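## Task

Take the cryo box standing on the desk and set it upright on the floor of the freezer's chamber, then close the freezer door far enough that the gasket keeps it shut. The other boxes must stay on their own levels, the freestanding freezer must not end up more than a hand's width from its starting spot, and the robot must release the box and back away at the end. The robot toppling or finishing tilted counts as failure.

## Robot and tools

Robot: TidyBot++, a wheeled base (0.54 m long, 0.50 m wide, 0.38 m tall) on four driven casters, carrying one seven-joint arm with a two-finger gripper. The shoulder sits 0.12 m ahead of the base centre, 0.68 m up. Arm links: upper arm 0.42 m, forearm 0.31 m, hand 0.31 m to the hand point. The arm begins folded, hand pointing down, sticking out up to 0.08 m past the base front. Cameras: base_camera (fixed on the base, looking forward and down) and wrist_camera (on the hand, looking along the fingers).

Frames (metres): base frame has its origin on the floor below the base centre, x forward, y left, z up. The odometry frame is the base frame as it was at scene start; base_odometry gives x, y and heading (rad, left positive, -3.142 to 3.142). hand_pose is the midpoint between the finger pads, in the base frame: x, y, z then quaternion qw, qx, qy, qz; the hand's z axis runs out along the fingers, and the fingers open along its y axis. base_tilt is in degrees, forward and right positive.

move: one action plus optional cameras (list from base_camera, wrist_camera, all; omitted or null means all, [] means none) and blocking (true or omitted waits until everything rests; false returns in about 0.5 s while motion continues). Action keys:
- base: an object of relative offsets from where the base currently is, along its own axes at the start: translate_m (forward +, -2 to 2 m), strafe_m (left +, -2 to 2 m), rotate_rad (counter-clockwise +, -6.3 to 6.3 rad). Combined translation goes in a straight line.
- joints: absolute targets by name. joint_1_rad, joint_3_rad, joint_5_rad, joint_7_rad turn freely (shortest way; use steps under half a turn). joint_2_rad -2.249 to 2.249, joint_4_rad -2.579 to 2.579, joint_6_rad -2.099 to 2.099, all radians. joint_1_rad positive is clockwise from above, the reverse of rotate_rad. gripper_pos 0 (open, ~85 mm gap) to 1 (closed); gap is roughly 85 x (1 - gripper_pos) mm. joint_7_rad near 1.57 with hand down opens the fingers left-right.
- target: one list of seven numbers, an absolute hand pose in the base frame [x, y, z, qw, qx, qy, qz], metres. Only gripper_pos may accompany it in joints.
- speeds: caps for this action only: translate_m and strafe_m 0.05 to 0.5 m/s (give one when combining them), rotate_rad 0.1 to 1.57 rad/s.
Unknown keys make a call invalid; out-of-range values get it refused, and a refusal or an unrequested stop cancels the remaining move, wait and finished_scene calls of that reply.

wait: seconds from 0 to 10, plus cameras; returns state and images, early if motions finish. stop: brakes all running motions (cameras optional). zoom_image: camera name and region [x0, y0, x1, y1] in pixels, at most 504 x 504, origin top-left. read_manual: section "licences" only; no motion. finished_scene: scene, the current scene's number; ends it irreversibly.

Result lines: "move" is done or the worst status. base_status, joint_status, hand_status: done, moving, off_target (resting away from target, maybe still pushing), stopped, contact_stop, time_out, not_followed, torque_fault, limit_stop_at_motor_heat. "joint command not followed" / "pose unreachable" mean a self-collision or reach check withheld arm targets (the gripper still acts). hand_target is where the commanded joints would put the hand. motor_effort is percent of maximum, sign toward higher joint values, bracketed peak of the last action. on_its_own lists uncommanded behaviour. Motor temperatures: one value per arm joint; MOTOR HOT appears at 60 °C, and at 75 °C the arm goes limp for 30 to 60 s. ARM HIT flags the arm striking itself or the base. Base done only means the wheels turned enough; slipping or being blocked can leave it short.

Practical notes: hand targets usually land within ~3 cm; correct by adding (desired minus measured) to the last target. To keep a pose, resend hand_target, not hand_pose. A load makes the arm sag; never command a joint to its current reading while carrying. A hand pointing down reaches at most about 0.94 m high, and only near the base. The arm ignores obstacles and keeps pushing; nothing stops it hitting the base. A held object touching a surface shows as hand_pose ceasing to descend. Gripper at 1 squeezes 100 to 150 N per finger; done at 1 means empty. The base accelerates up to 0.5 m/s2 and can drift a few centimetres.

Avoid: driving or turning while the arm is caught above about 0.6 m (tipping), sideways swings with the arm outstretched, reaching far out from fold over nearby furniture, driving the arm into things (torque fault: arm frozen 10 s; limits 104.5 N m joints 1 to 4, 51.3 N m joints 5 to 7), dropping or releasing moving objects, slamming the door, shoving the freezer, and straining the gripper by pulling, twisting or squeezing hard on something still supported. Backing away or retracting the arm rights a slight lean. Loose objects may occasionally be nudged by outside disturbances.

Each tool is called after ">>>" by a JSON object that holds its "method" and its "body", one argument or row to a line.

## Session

>>> {"method": "move", "body": {

}}

Scene clock: 0.00 s.
Motor temperatures (°C): [27 33 30 31 36 35 46]
base_odometry: x=+0.000 y=+0.000 heading=+0.000
base_tilt: forward=+0.5 right=-0.3
base_status: not commanded
joint_positions: joint_1_rad=+0.039 joint_2_rad=-0.393 joint_3_rad=+3.185 joint_4_rad=-2.524 joint_5_rad=-0.045 joint_6_rad=-0.829 joint_7_rad=+1.572 gripper_pos=+0.000
joint_status: not commanded
motor_effort: joint_1_rad=+0 joint_2_rad=-1 joint_3_rad=+0 joint_4_rad=+16 joint_5_rad=-1 joint_6_rad=+2 joint_7_rad=+0
hand_pose: x=+0.2811 y=+0.0003 z=+0.5976 quat_wxyz=(-0.023, +0.994, -0.053, +0.091) (m; base frame)
hand_target: x=+0.2823 y=+0.0002 z=+0.5983 quat_wxyz=(-0.023, +0.994, -0.053, +0.092) (m; base frame)
hand_status: not commanded
pictures: base_camera, wrist_camera
camera_calibration:
wrist_camera: T_world_to_cam=[[-0.0552464, -0.993744, -0.0970621, 0.0809373], [-0.979656, 0.0727321, -0.18704, 0.441964], [0.19293, 0.0847542, -0.977545, 0.660161], [0, 0, 0, 1]] pos_world=[0.31008, -0.00766546, 0.735859]

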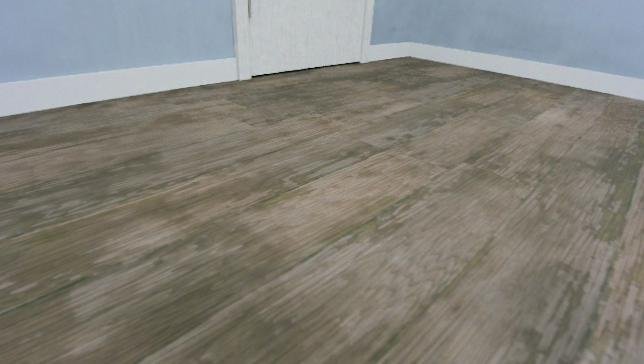

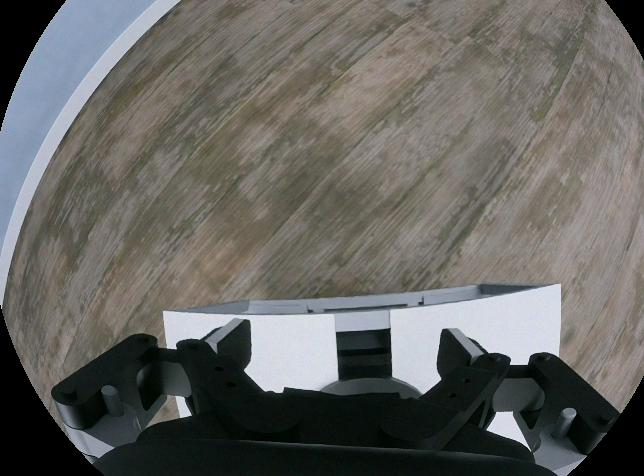

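>>> {"method": "move", "body": {
  "joints": {"joint_1_rad": 0.0, "joint_3_rad": 3.142, "joint_5_rad": 0.0, "joint_6_rad": 0.5},
  "base": {"rotate_rad": 1.4}
}}

>>> {"method": "move", "body": {
  "base": {"rotate_rad": 1.3}
}}

Scene clock: 3.93 s.
Motor temperatures (°C): [27 33 30 31 36 35 46]
move: done
base_odometry: x=+0.000 y=+0.000 heading=+1.399
base_tilt: forward=+0.5 right=-0.3
base_status: done
joint_positions: joint_1_rad=+0.008 joint_2_rad=-0.393 joint_3_rad=+3.154 joint_4_rad=-2.525 joint_5_rad=-0.037 joint_6_rad=+0.434 joint_7_rad=+1.572 gripper_pos=+0.000
joint_status: all done
motor_effort: joint_1_rad=+1(3) joint_2_rad=-5(5) joint_3_rad=+1(2) joint_4_rad=+20(20) joint_5_rad=+0(2) joint_6_rad=+9(9) joint_7_rad=-1(2)
hand_pose: x=+0.5328 y=-0.0126 z=+0.8636 quat_wxyz=(+0.000, +0.750, -0.026, +0.660) (m; base frame)
hand_target: x=+0.5354 y=+0.0012 z=+0.8855 quat_wxyz=(+0.001, +0.728, +0.000, +0.686) (m; base frame)
hand_status: not commanded
pictures: base_camera, wrist_camera
camera_calibration:
wrist_camera: T_world_to_cam=[[0.0151473, -0.999878, -0.00370959, -0.0104073], [-0.120287, 0.00186086, -0.992737, 0.976268], [0.992624, 0.0154835, -0.120244, -0.294616], [0, 0, 0, 1]] pos_world=[0.410033, -0.00766109, 0.933713]

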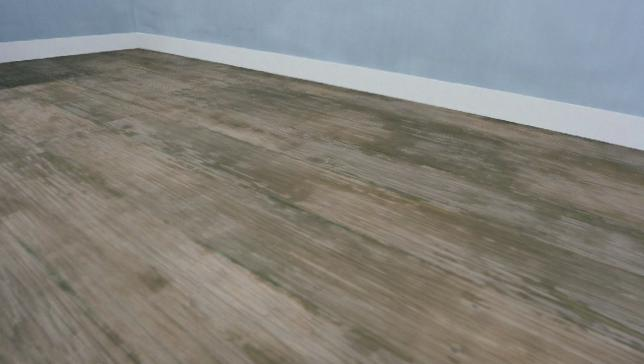

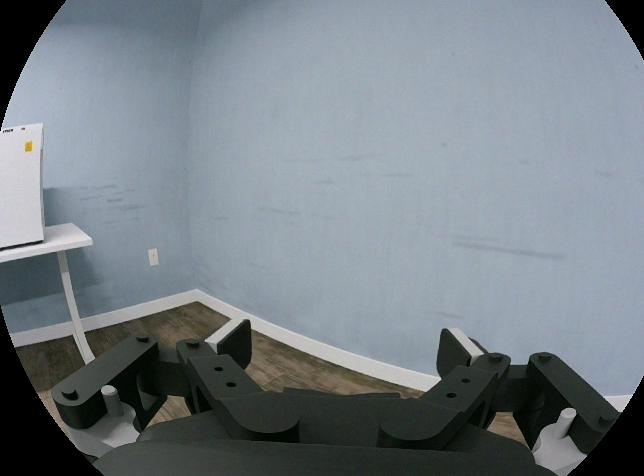

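Scene clock: 6.03 s.
Motor temperatures (°C): [27 33 30 31 36 35 46]
move: done
base_odometry: x=+0.000 y=+0.000 heading=+2.698
base_tilt: forward=+0.6 right=-0.3
base_status: done
joint_positions: joint_1_rad=+0.006 joint_2_rad=-0.393 joint_3_rad=+3.151 joint_4_rad=-2.525 joint_5_rad=-0.036 joint_6_rad=+0.434 joint_7_rad=+1.572 gripper_pos=+0.000
joint_status: not commanded
motor_effort: joint_1_rad=+0(3) joint_2_rad=-5(6) joint_3_rad=+1(2) joint_4_rad=+20(20) joint_5_rad=+0(1) joint_6_rad=+8(10) joint_7_rad=+0(2)
hand_pose: x=+0.5329 y=-0.0098 z=+0.8636 quat_wxyz=(-0.001, +0.750, -0.023, +0.661) (m; base frame)
hand_target: x=+0.5354 y=+0.0012 z=+0.8855 quat_wxyz=(+0.001, +0.728, +0.000, +0.686) (m; base frame)
hand_status: not commanded
pictures: base_camera, wrist_camera
camera_calibration:
wrist_camera: T_world_to_cam=[[0.0216481, -0.999765, -0.00119152, -0.0132387], [-0.120194, -0.00141941, -0.992749, 0.976235], [0.992514, 0.0216343, -0.120196, -0.294617], [0, 0, 0, 1]] pos_world=[0.410035, -0.0054761, 0.933729]

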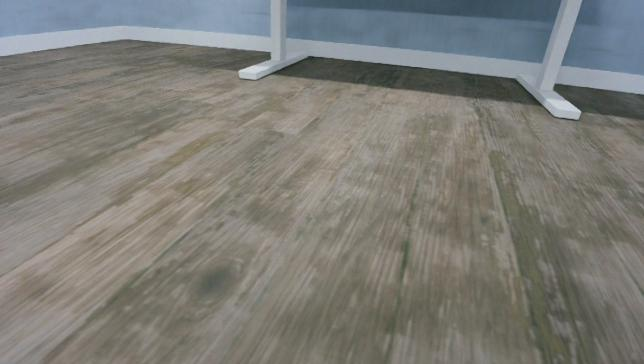

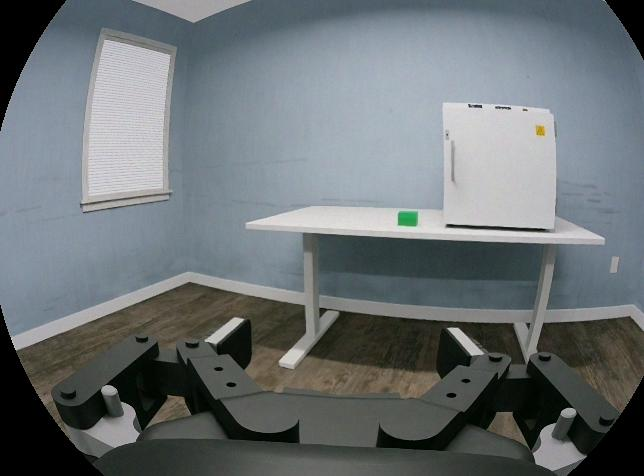

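>>> {"method": "zoom_image", "body": {
  "camera": "wrist_camera",
  "region": [370, 80, 620, 260]
}}

Scaled by 2.016.

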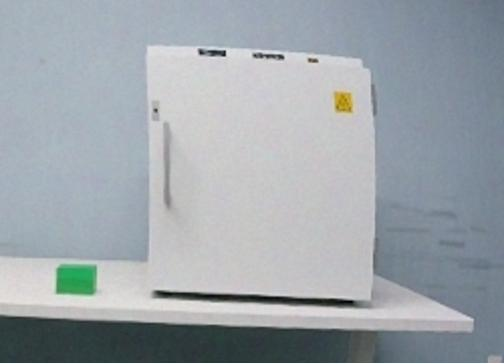

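>>> {"method": "move", "body": {
  "base": {"translate_m": 0.55, "strafe_m": -0.1, "rotate_rad": -0.34},
  "target": [0.66, 0.0, 0.99, 0, 0.7071, 0, 0.7071]
}}

Scene clock: 32.60 s.
Motor temperatures (°C): [27 33 30 31 36 35 46]
move: off_target
base_odometry: x=-0.454 y=+0.326 heading=+2.357
base_tilt: forward=+0.5 right=-0.4
base_status: done
joint_positions: joint_1_rad=+0.000 joint_2_rad=-0.157 joint_3_rad=+3.152 joint_4_rad=-2.099 joint_5_rad=-0.031 joint_6_rad=+0.410 joint_7_rad=+1.572 gripper_pos=+0.000
joint_status: not commanded
motor_effort: joint_1_rad=+1(3) joint_2_rad=-15(18) joint_3_rad=+1(2) joint_4_rad=+21(22) joint_5_rad=+0(1) joint_6_rad=+9(10) joint_7_rad=-1(2)
hand_pose: x=+0.6573 y=-0.0084 z=+0.9955 quat_wxyz=(-0.003, +0.693, -0.018, +0.721) (m; base frame)
hand_target: x=+0.6600 y=+0.0000 z=+0.9900 quat_wxyz=(+0.000, +0.707, +0.000, +0.707) (m; base frame)
hand_status: off_target (0.010 m and 3.1 deg from the pose sent, 0.180 m and 7.8 deg at the start)
pictures: base_camera, wrist_camera
camera_calibration:
wrist_camera: T_world_to_cam=[[0.0272814, -0.999575, 0.0102864, -0.0294976], [0.0458157, -0.0090291, -0.998909, 1.01903], [0.998577, 0.0277229, 0.0455499, -0.571267], [0, 0, 0, 1]] pos_world=[0.524572, -0.00444695, 1.04424]

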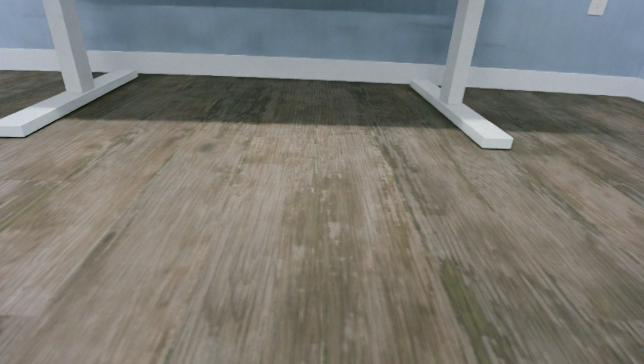

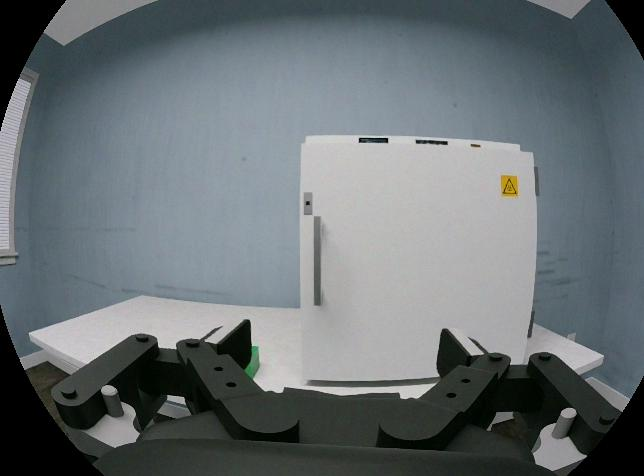

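>>> {"method": "move", "body": {
  "base": {"translate_m": 0.23, "strafe_m": 0.078, "rotate_rad": -0.04},
  "joints": {"gripper_pos": 0.3}
}}

Scene clock: 51.07 s.
Motor temperatures (°C): [27 33 30 31 36 35 46]
move: done
base_odometry: x=-0.672 y=+0.434 heading=+2.316
base_tilt: forward=+0.5 right=-0.4
base_status: done
joint_positions: joint_1_rad=-0.004 joint_2_rad=-0.152 joint_3_rad=+3.155 joint_4_rad=-2.098 joint_5_rad=-0.030 joint_6_rad=+0.410 joint_7_rad=+1.572 gripper_pos=+0.300
joint_status: all done
motor_effort: joint_1_rad=+1(2) joint_2_rad=-15(18) joint_3_rad=+0(2) joint_4_rad=+21(22) joint_5_rad=-1(1) joint_6_rad=+8(9) joint_7_rad=-1(1)
hand_pose: x=+0.6589 y=-0.0081 z=+0.9936 quat_wxyz=(-0.003, +0.694, -0.018, +0.719) (m; base frame)
hand_target: x=+0.6600 y=+0.0000 z=+0.9900 quat_wxyz=(+0.000, +0.707, +0.000, +0.707) (m; base frame)
hand_status: not commanded
pictures: base_camera, wrist_camera
camera_calibration:
wrist_camera: T_world_to_cam=[[0.028239, -0.999544, 0.0107259, -0.0303484], [0.0418921, -0.00953735, -0.999077, 1.01978], [0.998723, 0.0286623, 0.0416037, -0.568945], [0, 0, 0, 1]] pos_world=[0.526354, -0.00430131, 1.04283]

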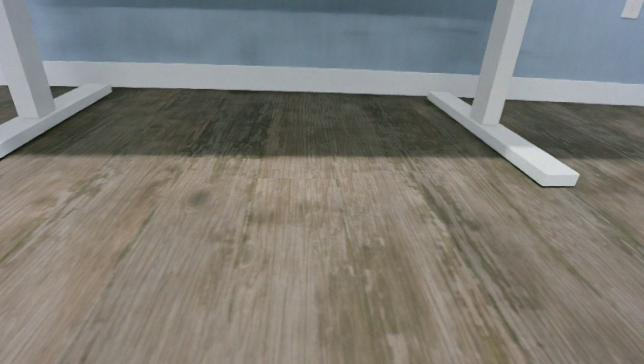

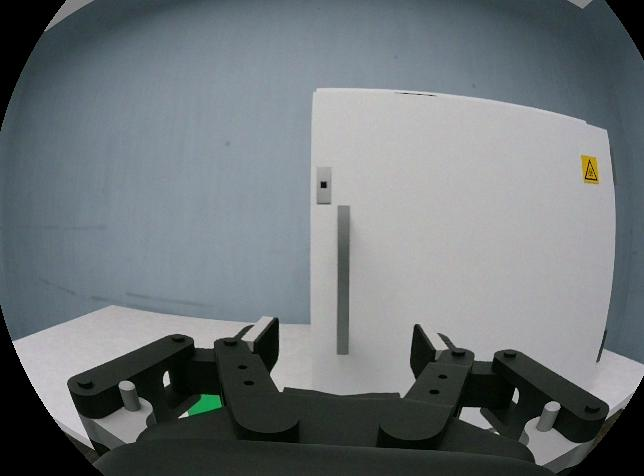

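>>> {"method": "move", "body": {
  "base": {"translate_m": 0.15},
  "speeds": {"translate_m": 0.15}
}}

Scene clock: 56.43 s.
Motor temperatures (°C): [27 33 30 31 36 35 46]
move: done
base_odometry: x=-0.774 y=+0.544 heading=+2.317
base_tilt: forward=+0.6 right=-0.3
base_status: done
joint_positions: joint_1_rad=-0.004 joint_2_rad=-0.155 joint_3_rad=+3.155 joint_4_rad=-2.097 joint_5_rad=-0.030 joint_6_rad=+0.409 joint_7_rad=+1.572 gripper_pos=+0.300
joint_status: not commanded
motor_effort: joint_1_rad=+1(2) joint_2_rad=-15(19) joint_3_rad=+0(2) joint_4_rad=+21(23) joint_5_rad=-1(1) joint_6_rad=+9(10) joint_7_rad=+0(2)
hand_pose: x=+0.6583 y=-0.0081 z=+0.9950 quat_wxyz=(-0.003, +0.694, -0.017, +0.720) (m; base frame)
hand_target: x=+0.6600 y=+0.0000 z=+0.9900 quat_wxyz=(+0.000, +0.707, +0.000, +0.707) (m; base frame)
hand_status: not commanded
pictures: base_camera, wrist_camera
camera_calibration:
wrist_camera: T_world_to_cam=[[0.0283303, -0.99954, 0.0108427, -0.0304677], [0.0444073, -0.00957785, -0.998968, 1.0195], [0.998612, 0.0287826, 0.0441156, -0.570763], [0, 0, 0, 1]] pos_world=[0.525561, -0.00426098, 1.04396]

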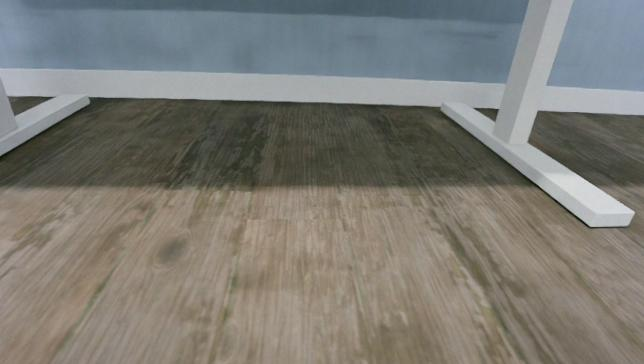

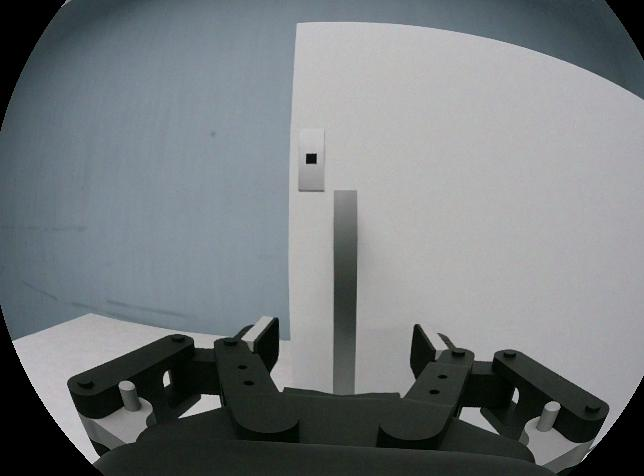

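>>> {"method": "move", "body": {
  "base": {"translate_m": 0.055},
  "speeds": {"translate_m": 0.1}
}}

>>> {"method": "move", "body": {
  "joints": {"gripper_pos": 1.0},
  "cameras": ["wrist_camera"]
}}

Scene clock: 64.17 s.
Motor temperatures (°C): [27 33 30 31 36 35 46]
move: done
base_odometry: x=-0.812 y=+0.584 heading=+2.317
base_tilt: forward=+0.6 right=-0.3
base_status: done
joint_positions: joint_1_rad=-0.004 joint_2_rad=-0.155 joint_3_rad=+3.155 joint_4_rad=-2.097 joint_5_rad=-0.030 joint_6_rad=+0.409 joint_7_rad=+1.572 gripper_pos=+0.300
joint_status: not commanded
motor_effort: joint_1_rad=+0(2) joint_2_rad=-16(18) joint_3_rad=+0(2) joint_4_rad=+21(22) joint_5_rad=+0(1) joint_6_rad=+9(9) joint_7_rad=-1(1)
hand_pose: x=+0.6581 y=-0.0081 z=+0.9957 quat_wxyz=(-0.003, +0.693, -0.017, +0.721) (m; base frame)
hand_target: x=+0.6600 y=+0.0000 z=+0.9900 quat_wxyz=(+0.000, +0.707, +0.000, +0.707) (m; base frame)
hand_status: not commanded
pictures: base_camera, wrist_camera
camera_calibration:
wrist_camera: T_world_to_cam=[[0.0283727, -0.999538, 0.010929, -0.0305608], [0.0454894, -0.00963097, -0.998918, 1.01939], [0.998562, 0.0288391, 0.0451951, -0.571654], [0, 0, 0, 1]] pos_world=[0.525327, -0.00424296, 1.04446]

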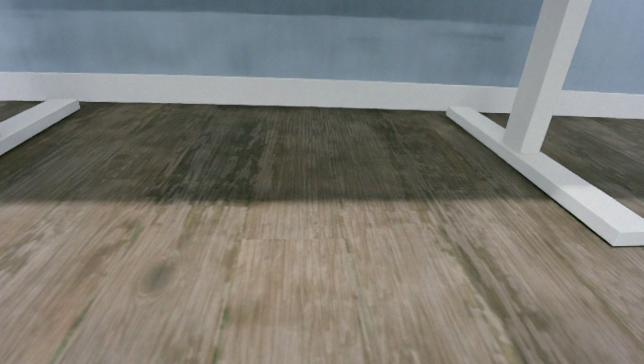

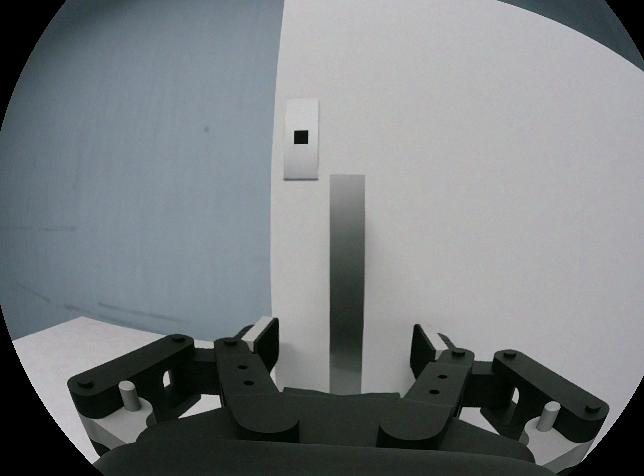

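Scene clock: 65.10 s.
Motor temperatures (°C): [27 33 30 31 36 35 46]
move: off_target
base_odometry: x=-0.812 y=+0.584 heading=+2.317
base_tilt: forward=+0.6 right=-0.3
base_status: not commanded
joint_positions: joint_1_rad=-0.003 joint_2_rad=-0.156 joint_3_rad=+3.157 joint_4_rad=-2.097 joint_5_rad=-0.019 joint_6_rad=+0.408 joint_7_rad=+1.572 gripper_pos=+0.883
joint_status: gripper_pos off_target (ended at +0.883, target +1.000)
motor_effort: joint_1_rad=-2(3) joint_2_rad=-15(15) joint_3_rad=-2(3) joint_4_rad=+22(23) joint_5_rad=-1(2) joint_6_rad=+9(10) joint_7_rad=-3(4)
hand_pose: x=+0.6579 y=-0.0084 z=+0.9957 quat_wxyz=(+0.000, +0.693, -0.013, +0.720) (m; base frame)
hand_target: x=+0.6600 y=+0.0000 z=+0.9900 quat_wxyz=(+0.000, +0.707, +0.000, +0.707) (m; base frame)
hand_status: not commanded
pictures: wrist_camera
camera_calibration:
wrist_camera: T_world_to_cam=[[0.029472, -0.999346, 0.0209284, -0.0415552], [0.0449464, -0.0195914, -0.998797, 1.01963], [0.998555, 0.0303772, 0.0443397, -0.570563], [0, 0, 0, 1]] pos_world=[0.525134, -0.00422004, 1.04457]

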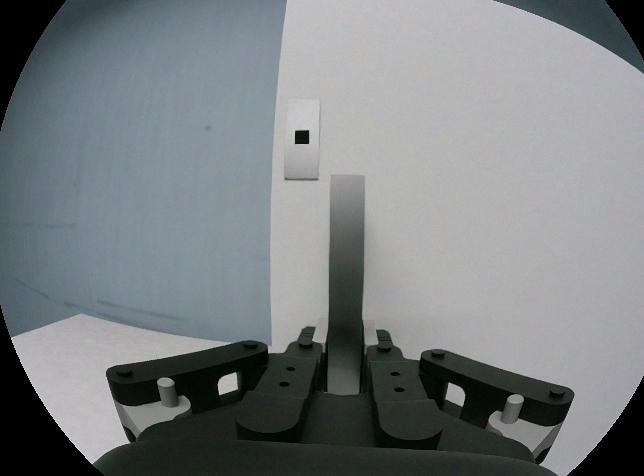

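>>> {"method": "move", "body": {
  "base": {"translate_m": -0.034, "strafe_m": -0.074, "rotate_rad": 0.1},
  "speeds": {"strafe_m": 0.1, "rotate_rad": 0.12},
  "cameras": ["wrist_camera"]
}}

Scene clock: 74.97 s.
Motor temperatures (°C): [27 33 30 31 36 35 46]
move: done
base_odometry: x=-0.734 y=+0.609 heading=+2.418
base_tilt: forward=+0.5 right=-0.3
base_status: done
joint_positions: joint_1_rad=-0.007 joint_2_rad=-0.149 joint_3_rad=+3.160 joint_4_rad=-2.086 joint_5_rad=-0.016 joint_6_rad=+0.400 joint_7_rad=+1.572 gripper_pos=+0.883
joint_status: not commanded
motor_effort: joint_1_rad=+2(5) joint_2_rad=-17(23) joint_3_rad=+2(5) joint_4_rad=+23(24) joint_5_rad=-3(3) joint_6_rad=+10(10) joint_7_rad=-3(4)
hand_pose: x=+0.6614 y=-0.0080 z=+0.9958 quat_wxyz=(+0.001, +0.695, -0.012, +0.719) (m; base frame)
hand_target: x=+0.6600 y=+0.0000 z=+0.9900 quat_wxyz=(+0.000, +0.707, +0.000, +0.707) (m; base frame)
hand_status: not commanded
pictures: wrist_camera
camera_calibration:
wrist_camera: T_world_to_cam=[[0.03098, -0.999261, 0.022742, -0.044067], [0.0402319, -0.0214878, -0.998959, 1.02277], [0.99871, 0.0318627, 0.0395365, -0.569389], [0, 0, 0, 1]] pos_world=[0.528872, -0.00391516, 1.04522]

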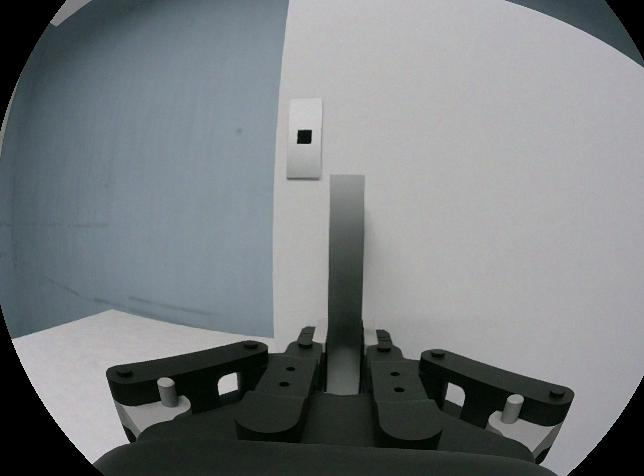

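>>> {"method": "move", "body": {
  "base": {"translate_m": -0.063, "strafe_m": -0.15, "rotate_rad": 0.2},
  "speeds": {"strafe_m": 0.15, "rotate_rad": 0.18},
  "cameras": ["wrist_camera"]
}}

>>> {"method": "move", "body": {
  "base": {"translate_m": -0.063, "strafe_m": -0.15, "rotate_rad": 0.2},
  "speeds": {"strafe_m": 0.15, "rotate_rad": 0.18},
  "cameras": ["wrist_camera"]
}}

Scene clock: 80.13 s.
Motor temperatures (°C): [27 33 30 32 36 35 46]
move: done
base_odometry: x=-0.588 y=+0.680 heading=+2.619
base_tilt: forward=+0.5 right=-0.3
base_status: done
joint_positions: joint_1_rad=-0.012 joint_2_rad=-0.149 joint_3_rad=+3.159 joint_4_rad=-2.086 joint_5_rad=-0.015 joint_6_rad=+0.399 joint_7_rad=+1.572 gripper_pos=+0.883
joint_status: not commanded
motor_effort: joint_1_rad=+1(5) joint_2_rad=-15(19) joint_3_rad=+2(5) joint_4_rad=+23(25) joint_5_rad=-2(3) joint_6_rad=+10(11) joint_7_rad=-2(4)
hand_pose: x=+0.6612 y=-0.0042 z=+0.9957 quat_wxyz=(-0.001, +0.695, -0.009, +0.719) (m; base frame)
hand_target: x=+0.6600 y=+0.0000 z=+0.9900 quat_wxyz=(+0.000, +0.707, +0.000, +0.707) (m; base frame)
hand_status: not commanded
pictures: wrist_camera
camera_calibration:
wrist_camera: T_world_to_cam=[[0.0379124, -0.998995, 0.0239074, -0.0460588], [0.0398126, -0.0223956, -0.998956, 1.02307], [0.998488, 0.0388247, 0.0389235, -0.568587], [0, 0, 0, 1]] pos_world=[0.528743, -0.00102502, 1.04524]

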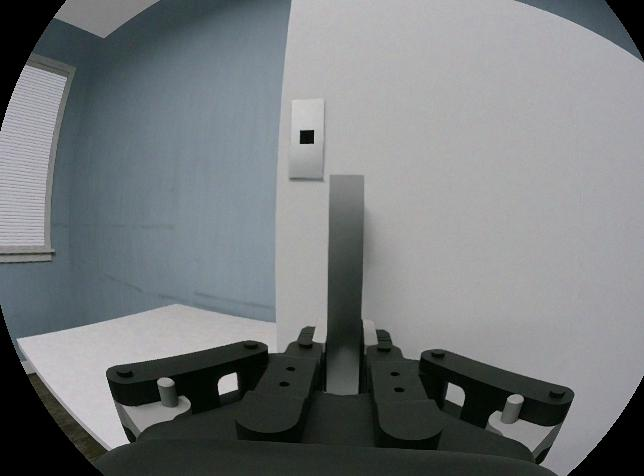

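Scene clock: 81.83 s.
Motor temperatures (°C): [27 33 30 32 36 35 46]
move: done
base_odometry: x=-0.458 y=+0.779 heading=+2.820
base_tilt: forward=+0.5 right=-0.3
base_status: done
joint_positions: joint_1_rad=-0.016 joint_2_rad=-0.151 joint_3_rad=+3.153 joint_4_rad=-2.087 joint_5_rad=-0.015 joint_6_rad=+0.397 joint_7_rad=+1.572 gripper_pos=+0.883
joint_status: not commanded
motor_effort: joint_1_rad=+1(5) joint_2_rad=-15(17) joint_3_rad=+2(6) joint_4_rad=+24(25) joint_5_rad=-1(3) joint_6_rad=+10(11) joint_7_rad=-2(4)
hand_pose: x=+0.6606 y=+0.0016 z=+0.9957 quat_wxyz=(-0.005, +0.696, -0.005, +0.718) (m; base frame)
hand_target: x=+0.6600 y=+0.0000 z=+0.9900 quat_wxyz=(+0.000, +0.707, +0.000, +0.707) (m; base frame)
hand_status: not commanded
pictures: wrist_camera
camera_calibration:
wrist_camera: T_world_to_cam=[[0.0483576, -0.99851, 0.0252709, -0.0484065], [0.0394161, -0.0233731, -0.998949, 1.0235], [0.998052, 0.0493029, 0.0382271, -0.567179], [0, 0, 0, 1]] pos_world=[0.528072, 0.0035515, 1.04533]

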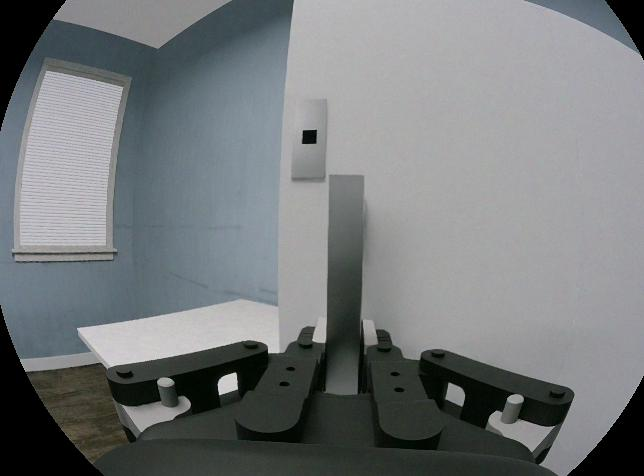

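>>> {"method": "move", "body": {
  "base": {"translate_m": -0.063, "strafe_m": -0.143, "rotate_rad": 0.2},
  "speeds": {"strafe_m": 0.15, "rotate_rad": 0.18},
  "cameras": []
}}

>>> {"method": "move", "body": {
  "base": {"translate_m": -0.063, "strafe_m": -0.143, "rotate_rad": 0.2},
  "speeds": {"strafe_m": 0.15, "rotate_rad": 0.18},
  "cameras": ["wrist_camera"]
}}

Scene clock: 87.93 s.
Motor temperatures (°C): [27 33 30 32 36 35 46]
move: done
base_odometry: x=-0.353 y=+0.894 heading=+3.020
base_tilt: forward=+0.5 right=-0.3
base_status: done
joint_positions: joint_1_rad=-0.015 joint_2_rad=-0.153 joint_3_rad=+3.151 joint_4_rad=-2.088 joint_5_rad=-0.014 joint_6_rad=+0.395 joint_7_rad=+1.572 gripper_pos=+0.883
joint_status: not commanded
motor_effort: joint_1_rad=+2(7) joint_2_rad=-15(17) joint_3_rad=+3(7) joint_4_rad=+24(26) joint_5_rad=-2(3) joint_6_rad=+10(11) joint_7_rad=-2(4)
hand_pose: x=+0.6598 y=+0.0027 z=+0.9957 quat_wxyz=(-0.005, +0.696, -0.004, +0.718) (m; base frame)
hand_target: x=+0.6600 y=+0.0000 z=+0.9900 quat_wxyz=(+0.000, +0.707, +0.000, +0.707) (m; base frame)
hand_status: not commanded
pictures: none
No camera images: "cameras" was empty.

Scene clock: 89.87 s.
Motor temperatures (°C): [27 33 30 32 36 35 46]
move: done
base_odometry: x=-0.273 y=+1.029 heading=-3.063
base_tilt: forward=+0.5 right=-0.3
base_status: done
joint_positions: joint_1_rad=-0.017 joint_2_rad=-0.155 joint_3_rad=+3.148 joint_4_rad=-2.088 joint_5_rad=-0.013 joint_6_rad=+0.394 joint_7_rad=+1.572 gripper_pos=+0.883
joint_status: not commanded
motor_effort: joint_1_rad=+6(9) joint_2_rad=-14(16) joint_3_rad=+6(9) joint_4_rad=+24(26) joint_5_rad=-2(3) joint_6_rad=+11(11) joint_7_rad=-2(4)
hand_pose: x=+0.6593 y=+0.0048 z=+0.9956 quat_wxyz=(-0.006, +0.696, -0.002, +0.718) (m; base frame)
hand_target: x=+0.6600 y=+0.0000 z=+0.9900 quat_wxyz=(+0.000, +0.707, +0.000, +0.707) (m; base frame)
hand_status: not commanded
pictures: wrist_camera
camera_calibration:
wrist_camera: T_world_to_cam=[[0.0541367, -0.998155, 0.0274786, -0.051193], [0.0385206, -0.0254109, -0.998935, 1.02412], [0.99779, 0.0551375, 0.0370739, -0.564775], [0, 0, 0, 1]] pos_world=[0.526848, 0.00606551, 1.04538]

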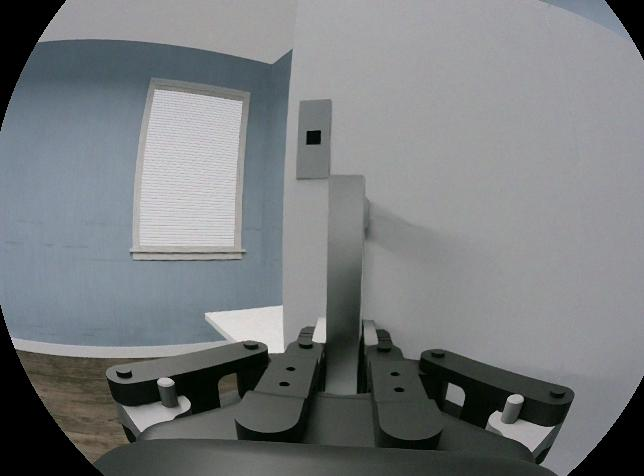

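>>> {"method": "move", "body": {
  "base": {"translate_m": -0.063, "strafe_m": -0.137, "rotate_rad": 0.2},
  "speeds": {"strafe_m": 0.15, "rotate_rad": 0.18},
  "cameras": []
}}

>>> {"method": "move", "body": {
  "base": {"translate_m": -0.063, "strafe_m": -0.138, "rotate_rad": 0.2},
  "speeds": {"strafe_m": 0.15, "rotate_rad": 0.18},
  "cameras": ["wrist_camera"]
}}

Scene clock: 96.70 s.
Motor temperatures (°C): [27 33 30 32 36 35 46]
move: done
base_odometry: x=-0.221 y=+1.170 heading=-2.863
base_tilt: forward=+0.5 right=-0.3
base_status: done
joint_positions: joint_1_rad=-0.015 joint_2_rad=-0.156 joint_3_rad=+3.150 joint_4_rad=-2.089 joint_5_rad=-0.013 joint_6_rad=+0.394 joint_7_rad=+1.572 gripper_pos=+0.883
joint_status: not commanded
motor_effort: joint_1_rad=+4(7) joint_2_rad=-15(16) joint_3_rad=+6(7) joint_4_rad=+25(26) joint_5_rad=-2(3) joint_6_rad=+11(11) joint_7_rad=-2(3)
hand_pose: x=+0.6589 y=+0.0033 z=+0.9956 quat_wxyz=(-0.005, +0.696, -0.003, +0.718) (m; base frame)
hand_target: x=+0.6600 y=+0.0000 z=+0.9900 quat_wxyz=(+0.000, +0.707, +0.000, +0.707) (m; base frame)
hand_status: not commanded
pictures: none
No camera images: "cameras" was empty.

Scene clock: 98.63 s.
Motor temperatures (°C): [27 33 30 32 36 35 46]
move: done
base_odometry: x=-0.199 y=+1.320 heading=-2.662
base_tilt: forward=+0.5 right=-0.3
base_status: done
joint_positions: joint_1_rad=-0.015 joint_2_rad=-0.157 joint_3_rad=+3.149 joint_4_rad=-2.090 joint_5_rad=-0.012 joint_6_rad=+0.393 joint_7_rad=+1.572 gripper_pos=+0.883
joint_status: not commanded
motor_effort: joint_1_rad=+5(8) joint_2_rad=-14(15) joint_3_rad=+6(9) joint_4_rad=+24(26) joint_5_rad=-2(2) joint_6_rad=+11(11) joint_7_rad=-2(4)
hand_pose: x=+0.6585 y=+0.0039 z=+0.9956 quat_wxyz=(-0.005, +0.696, -0.003, +0.718) (m; base frame)
hand_target: x=+0.6600 y=+0.0000 z=+0.9900 quat_wxyz=(+0.000, +0.707, +0.000, +0.707) (m; base frame)
hand_status: not commanded
pictures: wrist_camera
camera_calibration:
wrist_camera: T_world_to_cam=[[0.0526016, -0.998221, 0.0280695, -0.0516674], [0.0381564, -0.0260788, -0.998931, 1.02433], [0.997886, 0.0536165, 0.0367168, -0.563632], [0, 0, 0, 1]] pos_world=[0.526073, 0.00535784, 1.04538]

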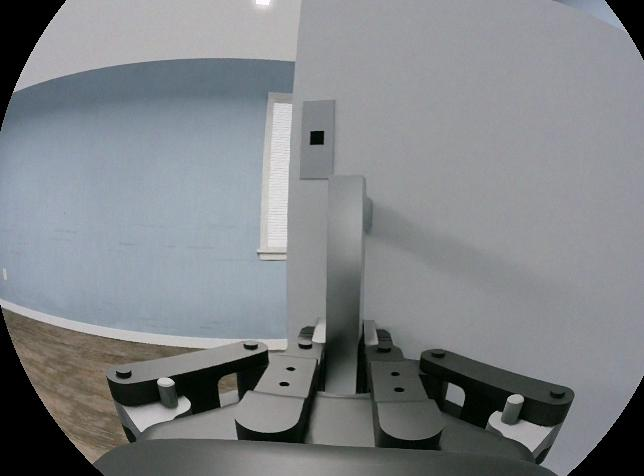

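>>> {"method": "move", "body": {
  "base": {"translate_m": -0.063, "strafe_m": -0.138, "rotate_rad": 0.2},
  "speeds": {"strafe_m": 0.15, "rotate_rad": 0.18},
  "cameras": []
}}

>>> {"method": "move", "body": {
  "base": {"translate_m": -0.034, "strafe_m": -0.069, "rotate_rad": 0.1},
  "speeds": {"strafe_m": 0.12, "rotate_rad": 0.15},
  "cameras": ["wrist_camera"]
}}

>>> {"method": "move", "body": {
  "joints": {"gripper_pos": 0.4},
  "cameras": ["wrist_camera"]
}}

Scene clock: 105.30 s.
Motor temperatures (°C): [27 33 30 32 36 35 46]
move: done
base_odometry: x=-0.206 y=+1.472 heading=-2.461
base_tilt: forward=+0.5 right=-0.3
base_status: done
joint_positions: joint_1_rad=-0.017 joint_2_rad=-0.158 joint_3_rad=+3.147 joint_4_rad=-2.091 joint_5_rad=-0.012 joint_6_rad=+0.393 joint_7_rad=+1.572 gripper_pos=+0.883
joint_status: not commanded
motor_effort: joint_1_rad=+5(9) joint_2_rad=-14(15) joint_3_rad=+6(9) joint_4_rad=+25(26) joint_5_rad=-2(2) joint_6_rad=+11(12) joint_7_rad=-2(3)
hand_pose: x=+0.6580 y=+0.0063 z=+0.9956 quat_wxyz=(-0.007, +0.696, -0.001, +0.718) (m; base frame)
hand_target: x=+0.6600 y=+0.0000 z=+0.9900 quat_wxyz=(+0.000, +0.707, +0.000, +0.707) (m; base frame)
hand_status: not commanded
pictures: none
No camera images: "cameras" was empty.

Scene clock: 106.53 s.
Motor temperatures (°C): [27 33 30 32 36 35 46]
move: done
base_odometry: x=-0.223 y=+1.547 heading=-2.360
base_tilt: forward=+0.5 right=-0.4
base_status: done
joint_positions: joint_1_rad=-0.021 joint_2_rad=-0.160 joint_3_rad=+3.145 joint_4_rad=-2.092 joint_5_rad=-0.012 joint_6_rad=+0.392 joint_7_rad=+1.572 gripper_pos=+0.883
joint_status: not commanded
motor_effort: joint_1_rad=+4(7) joint_2_rad=-13(15) joint_3_rad=+4(6) joint_4_rad=+25(26) joint_5_rad=-2(2) joint_6_rad=+10(12) joint_7_rad=-2(3)
hand_pose: x=+0.6573 y=+0.0093 z=+0.9956 quat_wxyz=(-0.008, +0.696, +0.001, +0.718) (m; base frame)
hand_target: x=+0.6600 y=+0.0000 z=+0.9900 quat_wxyz=(+0.000, +0.707, +0.000, +0.707) (m; base frame)
hand_status: not commanded
pictures: wrist_camera
camera_calibration:
wrist_camera: T_world_to_cam=[[0.0623055, -0.997639, 0.0288924, -0.0534216], [0.0382186, -0.0265425, -0.998917, 1.02442], [0.997325, 0.0633422, 0.0364747, -0.562197], [0, 0, 0, 1]] pos_world=[0.52487, 0.0095061, 1.04536]

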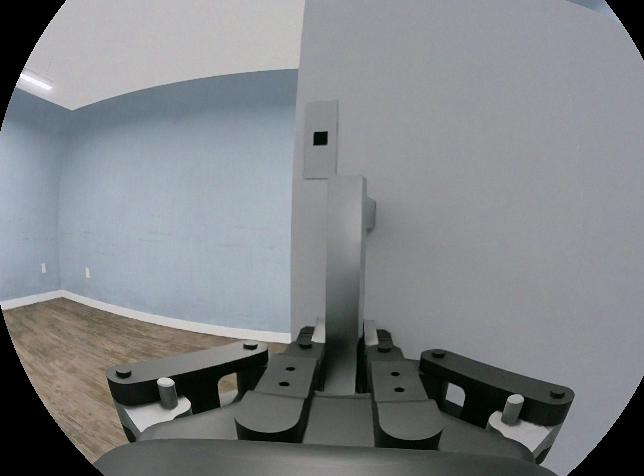

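Scene clock: 107.40 s.
Motor temperatures (°C): [27 33 30 32 36 35 46]
move: done
base_odometry: x=-0.223 y=+1.547 heading=-2.360
base_tilt: forward=+0.5 right=-0.3
base_status: not commanded
joint_positions: joint_1_rad=-0.017 joint_2_rad=-0.159 joint_3_rad=+3.150 joint_4_rad=-2.088 joint_5_rad=-0.012 joint_6_rad=+0.392 joint_7_rad=+1.572 gripper_pos=+0.400
joint_status: all done
motor_effort: joint_1_rad=+1(5) joint_2_rad=-15(16) joint_3_rad=+0(6) joint_4_rad=+21(26) joint_5_rad=+0(3) joint_6_rad=+9(11) joint_7_rad=+0(2)
hand_pose: x=+0.6578 y=+0.0045 z=+0.9977 quat_wxyz=(-0.006, +0.695, -0.002, +0.719) (m; base frame)
hand_target: x=+0.6600 y=+0.0000 z=+0.9900 quat_wxyz=(+0.000, +0.707, +0.000, +0.707) (m; base frame)
hand_status: not commanded
pictures: wrist_camera
camera_calibration:
wrist_camera: T_world_to_cam=[[0.0537156, -0.998152, 0.0283959, -0.0521619], [0.0415332, -0.0261791, -0.998794, 1.02414], [0.997692, 0.0548302, 0.0400502, -0.566287], [0, 0, 0, 1]] pos_world=[0.525247, 0.005795, 1.04706]

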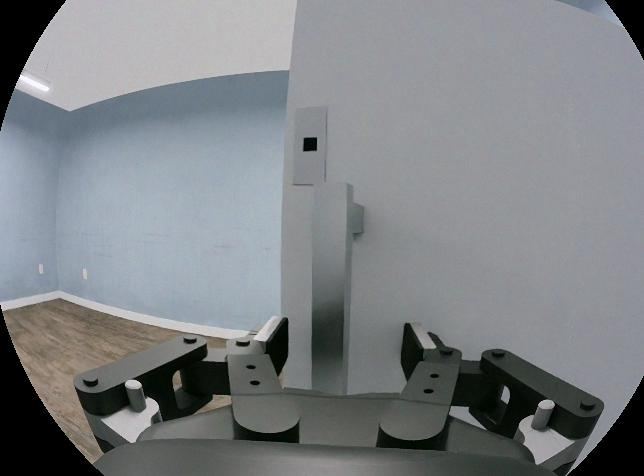

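>>> {"method": "move", "body": {
  "base": {"translate_m": -0.17},
  "cameras": ["wrist_camera"]
}}

>>> {"method": "move", "body": {
  "base": {"strafe_m": 0.85, "rotate_rad": -1.606},
  "cameras": ["wrist_camera"]
}}

>>> {"method": "move", "body": {
  "base": {"strafe_m": 1.1},
  "cameras": ["wrist_camera"]
}}

Scene clock: 154.77 s.
Motor temperatures (°C): [27 33 30 32 36 35 46]
move: done
base_odometry: x=-0.103 y=+1.667 heading=-2.360
base_tilt: forward=+0.6 right=-0.3
base_status: done
joint_positions: joint_1_rad=-0.017 joint_2_rad=-0.165 joint_3_rad=+3.150 joint_4_rad=-2.088 joint_5_rad=-0.012 joint_6_rad=+0.392 joint_7_rad=+1.572 gripper_pos=+0.400
joint_status: not commanded
motor_effort: joint_1_rad=+0(2) joint_2_rad=-15(19) joint_3_rad=+1(2) joint_4_rad=+21(23) joint_5_rad=+0(1) joint_6_rad=+9(9) joint_7_rad=-1(1)
hand_pose: x=+0.6561 y=+0.0044 z=+1.0006 quat_wxyz=(-0.006, +0.693, -0.002, +0.721) (m; base frame)
hand_target: x=+0.6600 y=+0.0000 z=+0.9900 quat_wxyz=(+0.000, +0.707, +0.000, +0.707) (m; base frame)
hand_status: not commanded
pictures: wrist_camera
camera_calibration:
wrist_camera: T_world_to_cam=[[0.0535322, -0.998157, 0.0285938, -0.052275], [0.0469319, -0.0260882, -0.998557, 1.02333], [0.997463, 0.0547969, 0.0454488, -0.569941], [0, 0, 0, 1]] pos_world=[0.523266, 0.00574929, 1.04925]

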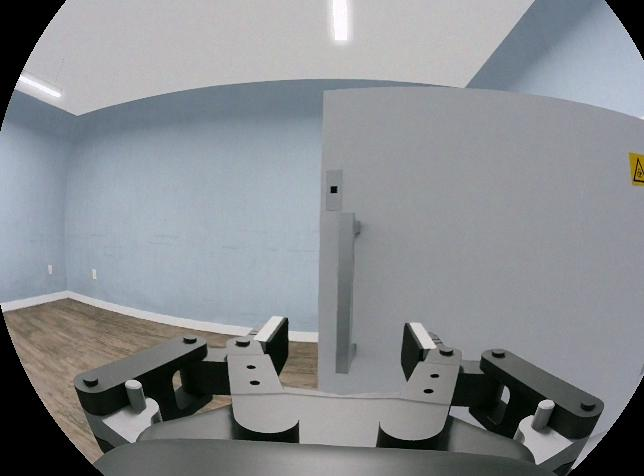

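Scene clock: 157.90 s.
Motor temperatures (°C): [27 33 30 32 36 35 46]
move: done
base_odometry: x=+0.496 y=+1.063 heading=+2.316
base_tilt: forward=+0.5 right=-0.3
base_status: done
joint_positions: joint_1_rad=-0.015 joint_2_rad=-0.163 joint_3_rad=+3.151 joint_4_rad=-2.088 joint_5_rad=-0.012 joint_6_rad=+0.392 joint_7_rad=+1.572 gripper_pos=+0.400
joint_status: not commanded
motor_effort: joint_1_rad=+1(2) joint_2_rad=-15(17) joint_3_rad=+1(2) joint_4_rad=+21(22) joint_5_rad=+0(1) joint_6_rad=+9(10) joint_7_rad=-1(1)
hand_pose: x=+0.6566 y=+0.0023 z=+0.9999 quat_wxyz=(-0.004, +0.693, -0.004, +0.720) (m; base frame)
hand_target: x=+0.6600 y=+0.0000 z=+0.9900 quat_wxyz=(+0.000, +0.707, +0.000, +0.707) (m; base frame)
hand_status: not commanded
pictures: wrist_camera
camera_calibration:
wrist_camera: T_world_to_cam=[[0.0497473, -0.998361, 0.0283056, -0.0516288], [0.0454785, -0.0260469, -0.998626, 1.02355], [0.997726, 0.0509662, 0.0441082, -0.569075], [0, 0, 0, 1]] pos_world=[0.5238, 0.0041199, 1.04871]

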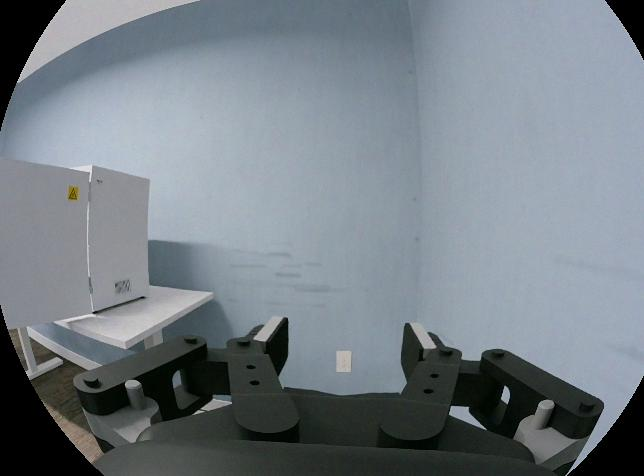

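Scene clock: 160.93 s.
Motor temperatures (°C): [27 33 30 32 36 35 46]
move: done
base_odometry: x=-0.312 y=+0.317 heading=+2.317
base_tilt: forward=+0.5 right=-0.3
base_status: done
joint_positions: joint_1_rad=-0.014 joint_2_rad=-0.163 joint_3_rad=+3.153 joint_4_rad=-2.088 joint_5_rad=-0.012 joint_6_rad=+0.392 joint_7_rad=+1.572 gripper_pos=+0.400
joint_status: not commanded
motor_effort: joint_1_rad=+1(3) joint_2_rad=-15(16) joint_3_rad=+1(3) joint_4_rad=+22(22) joint_5_rad=-1(1) joint_6_rad=+9(9) joint_7_rad=-1(2)
hand_pose: x=+0.6567 y=+0.0006 z=+0.9998 quat_wxyz=(-0.003, +0.694, -0.005, +0.720) (m; base frame)
hand_target: x=+0.6600 y=+0.0000 z=+0.9900 quat_wxyz=(+0.000, +0.707, +0.000, +0.707) (m; base frame)
hand_status: not commanded
pictures: wrist_camera
camera_calibration:
wrist_camera: T_world_to_cam=[[0.0468436, -0.99851, 0.0280064, -0.0510801], [0.0451639, -0.0258913, -0.998644, 1.02361], [0.997881, 0.048045, 0.0438838, -0.568962], [0, 0, 0, 1]] pos_world=[0.523919, 0.00283435, 1.04862]

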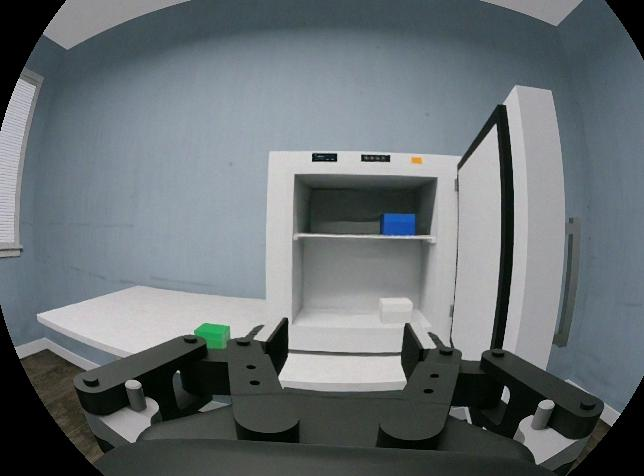

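>>> {"method": "zoom_image", "body": {
  "camera": "wrist_camera",
  "region": [240, 140, 500, 380]
}}

>>> {"method": "zoom_image", "body": {
  "camera": "wrist_camera",
  "region": [150, 280, 300, 390]
}}

Scaled by 1.938.

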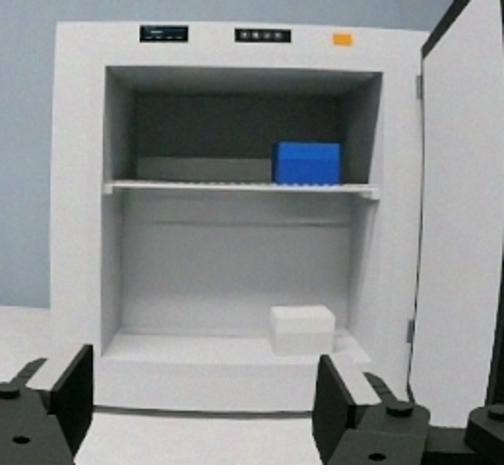

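Scaled by 3.360.

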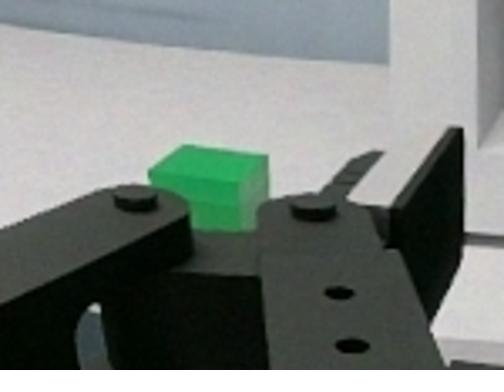

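>>> {"method": "move", "body": {
  "base": {"translate_m": 0.3, "strafe_m": 0.239, "rotate_rad": 0.1},
  "target": [0.66, 0.0, 0.9, 0, 0.8434, 0, 0.5373]
}}

Scene clock: 213.00 s.
Motor temperatures (°C): [27 33 30 32 36 35 46]
move: off_target
base_odometry: x=-0.691 y=+0.375 heading=+2.417
base_tilt: forward=+0.5 right=-0.3
base_status: done
joint_positions: joint_1_rad=-0.017 joint_2_rad=-0.119 joint_3_rad=+3.156 joint_4_rad=-1.929 joint_5_rad=-0.012 joint_6_rad=-0.152 joint_7_rad=+1.572 gripper_pos=+0.400
joint_status: not commanded
motor_effort: joint_1_rad=+0(3) joint_2_rad=-17(19) joint_3_rad=+1(3) joint_4_rad=+21(22) joint_5_rad=-1(1) joint_6_rad=+8(9) joint_7_rad=-1(1)
hand_pose: x=+0.6626 y=+0.0026 z=+0.9064 quat_wxyz=(-0.005, +0.831, -0.004, +0.556) (m; base frame)
hand_target: x=+0.6600 y=+0.0000 z=+0.9000 quat_wxyz=(+0.000, +0.843, +0.000, +0.537) (m; base frame)
hand_status: off_target (0.007 m and 2.7 deg from the pose sent, 0.100 m and 27.2 deg at the start)
pictures: base_camera, wrist_camera
camera_calibration:
wrist_camera: T_world_to_cam=[[0.0603324, -0.998171, 0.00375439, -0.033769], [-0.374287, -0.0261095, -0.926945, 1.14305], [0.925348, 0.0545196, -0.375178, -0.142959], [0, 0, 0, 1]] pos_world=[0.562152, 0.00393117, 1.00603]

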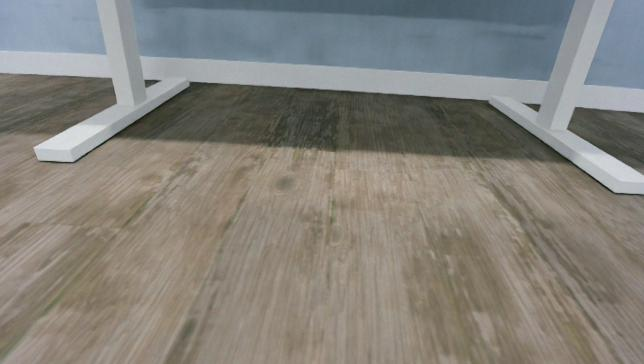

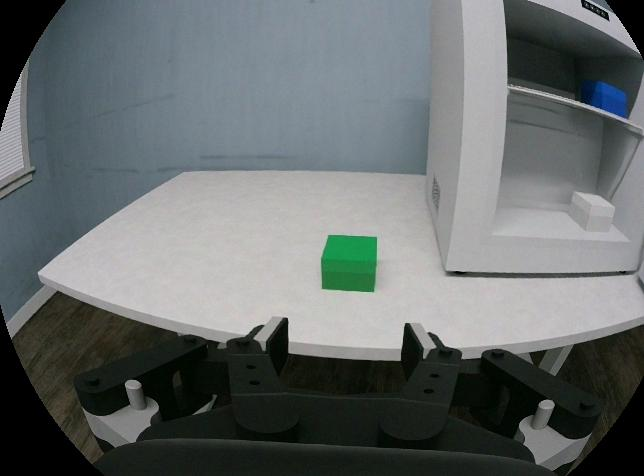

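>>> {"method": "zoom_image", "body": {
  "camera": "wrist_camera",
  "region": [290, 210, 410, 320]
}}

Scaled by 4.200.

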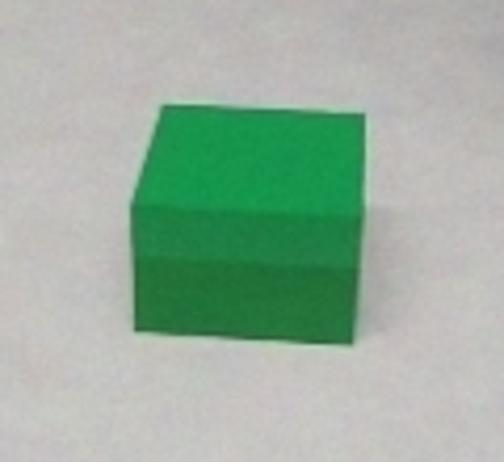

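>>> {"method": "move", "body": {
  "base": {"translate_m": 0.197, "strafe_m": 0.04, "rotate_rad": -0.055},
  "joints": {"gripper_pos": 0.0},
  "target": [0.66, 0.0, 0.785, 0, 0.8434, 0, 0.5373]
}}

Scene clock: 238.37 s.
Motor temperatures (°C): [27 33 30 32 36 35 46]
move: off_target
base_odometry: x=-0.866 y=+0.476 heading=+2.361
base_tilt: forward=+0.5 right=-0.3
base_status: done
joint_positions: joint_1_rad=-0.010 joint_2_rad=+0.019 joint_3_rad=+3.159 joint_4_rad=-2.180 joint_5_rad=-0.012 joint_6_rad=+0.127 joint_7_rad=+1.572 gripper_pos=+0.000
joint_status: all done
motor_effort: joint_1_rad=+1(3) joint_2_rad=-19(24) joint_3_rad=+1(3) joint_4_rad=+18(22) joint_5_rad=+0(1) joint_6_rad=+7(8) joint_7_rad=+0(1)
hand_pose: x=+0.6546 y=-0.0032 z=+0.7685 quat_wxyz=(+0.000, +0.860, -0.008, +0.510) (m; base frame)
hand_target: x=+0.6600 y=+0.0000 z=+0.7850 quat_wxyz=(+0.000, +0.843, +0.000, +0.537) (m; base frame)
hand_status: off_target (0.018 m and 3.8 deg from the pose sent, 0.121 m and 2.7 deg at the start)
pictures: base_camera, wrist_camera
camera_calibration:
wrist_camera: T_world_to_cam=[[0.048093, -0.998842, 0.00103143, -0.0284312], [-0.473335, -0.0236998, -0.880564, 1.04133], [0.879569, 0.0418607, -0.473927, -0.0811522], [0, 0, 0, 1]] pos_world=[0.565643, -0.000322023, 0.878524]

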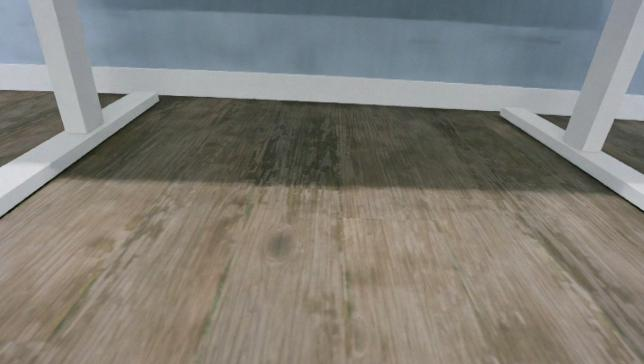

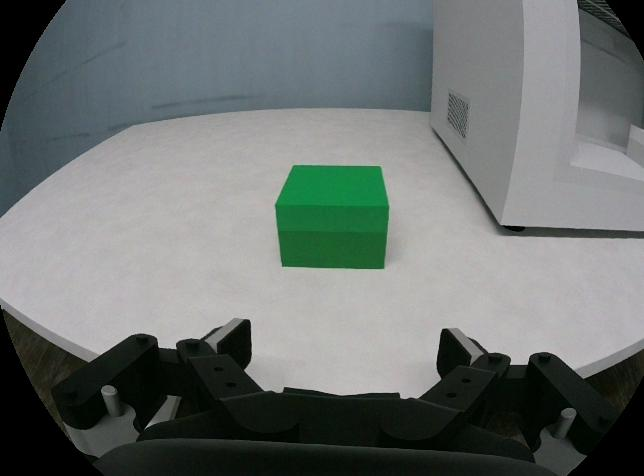

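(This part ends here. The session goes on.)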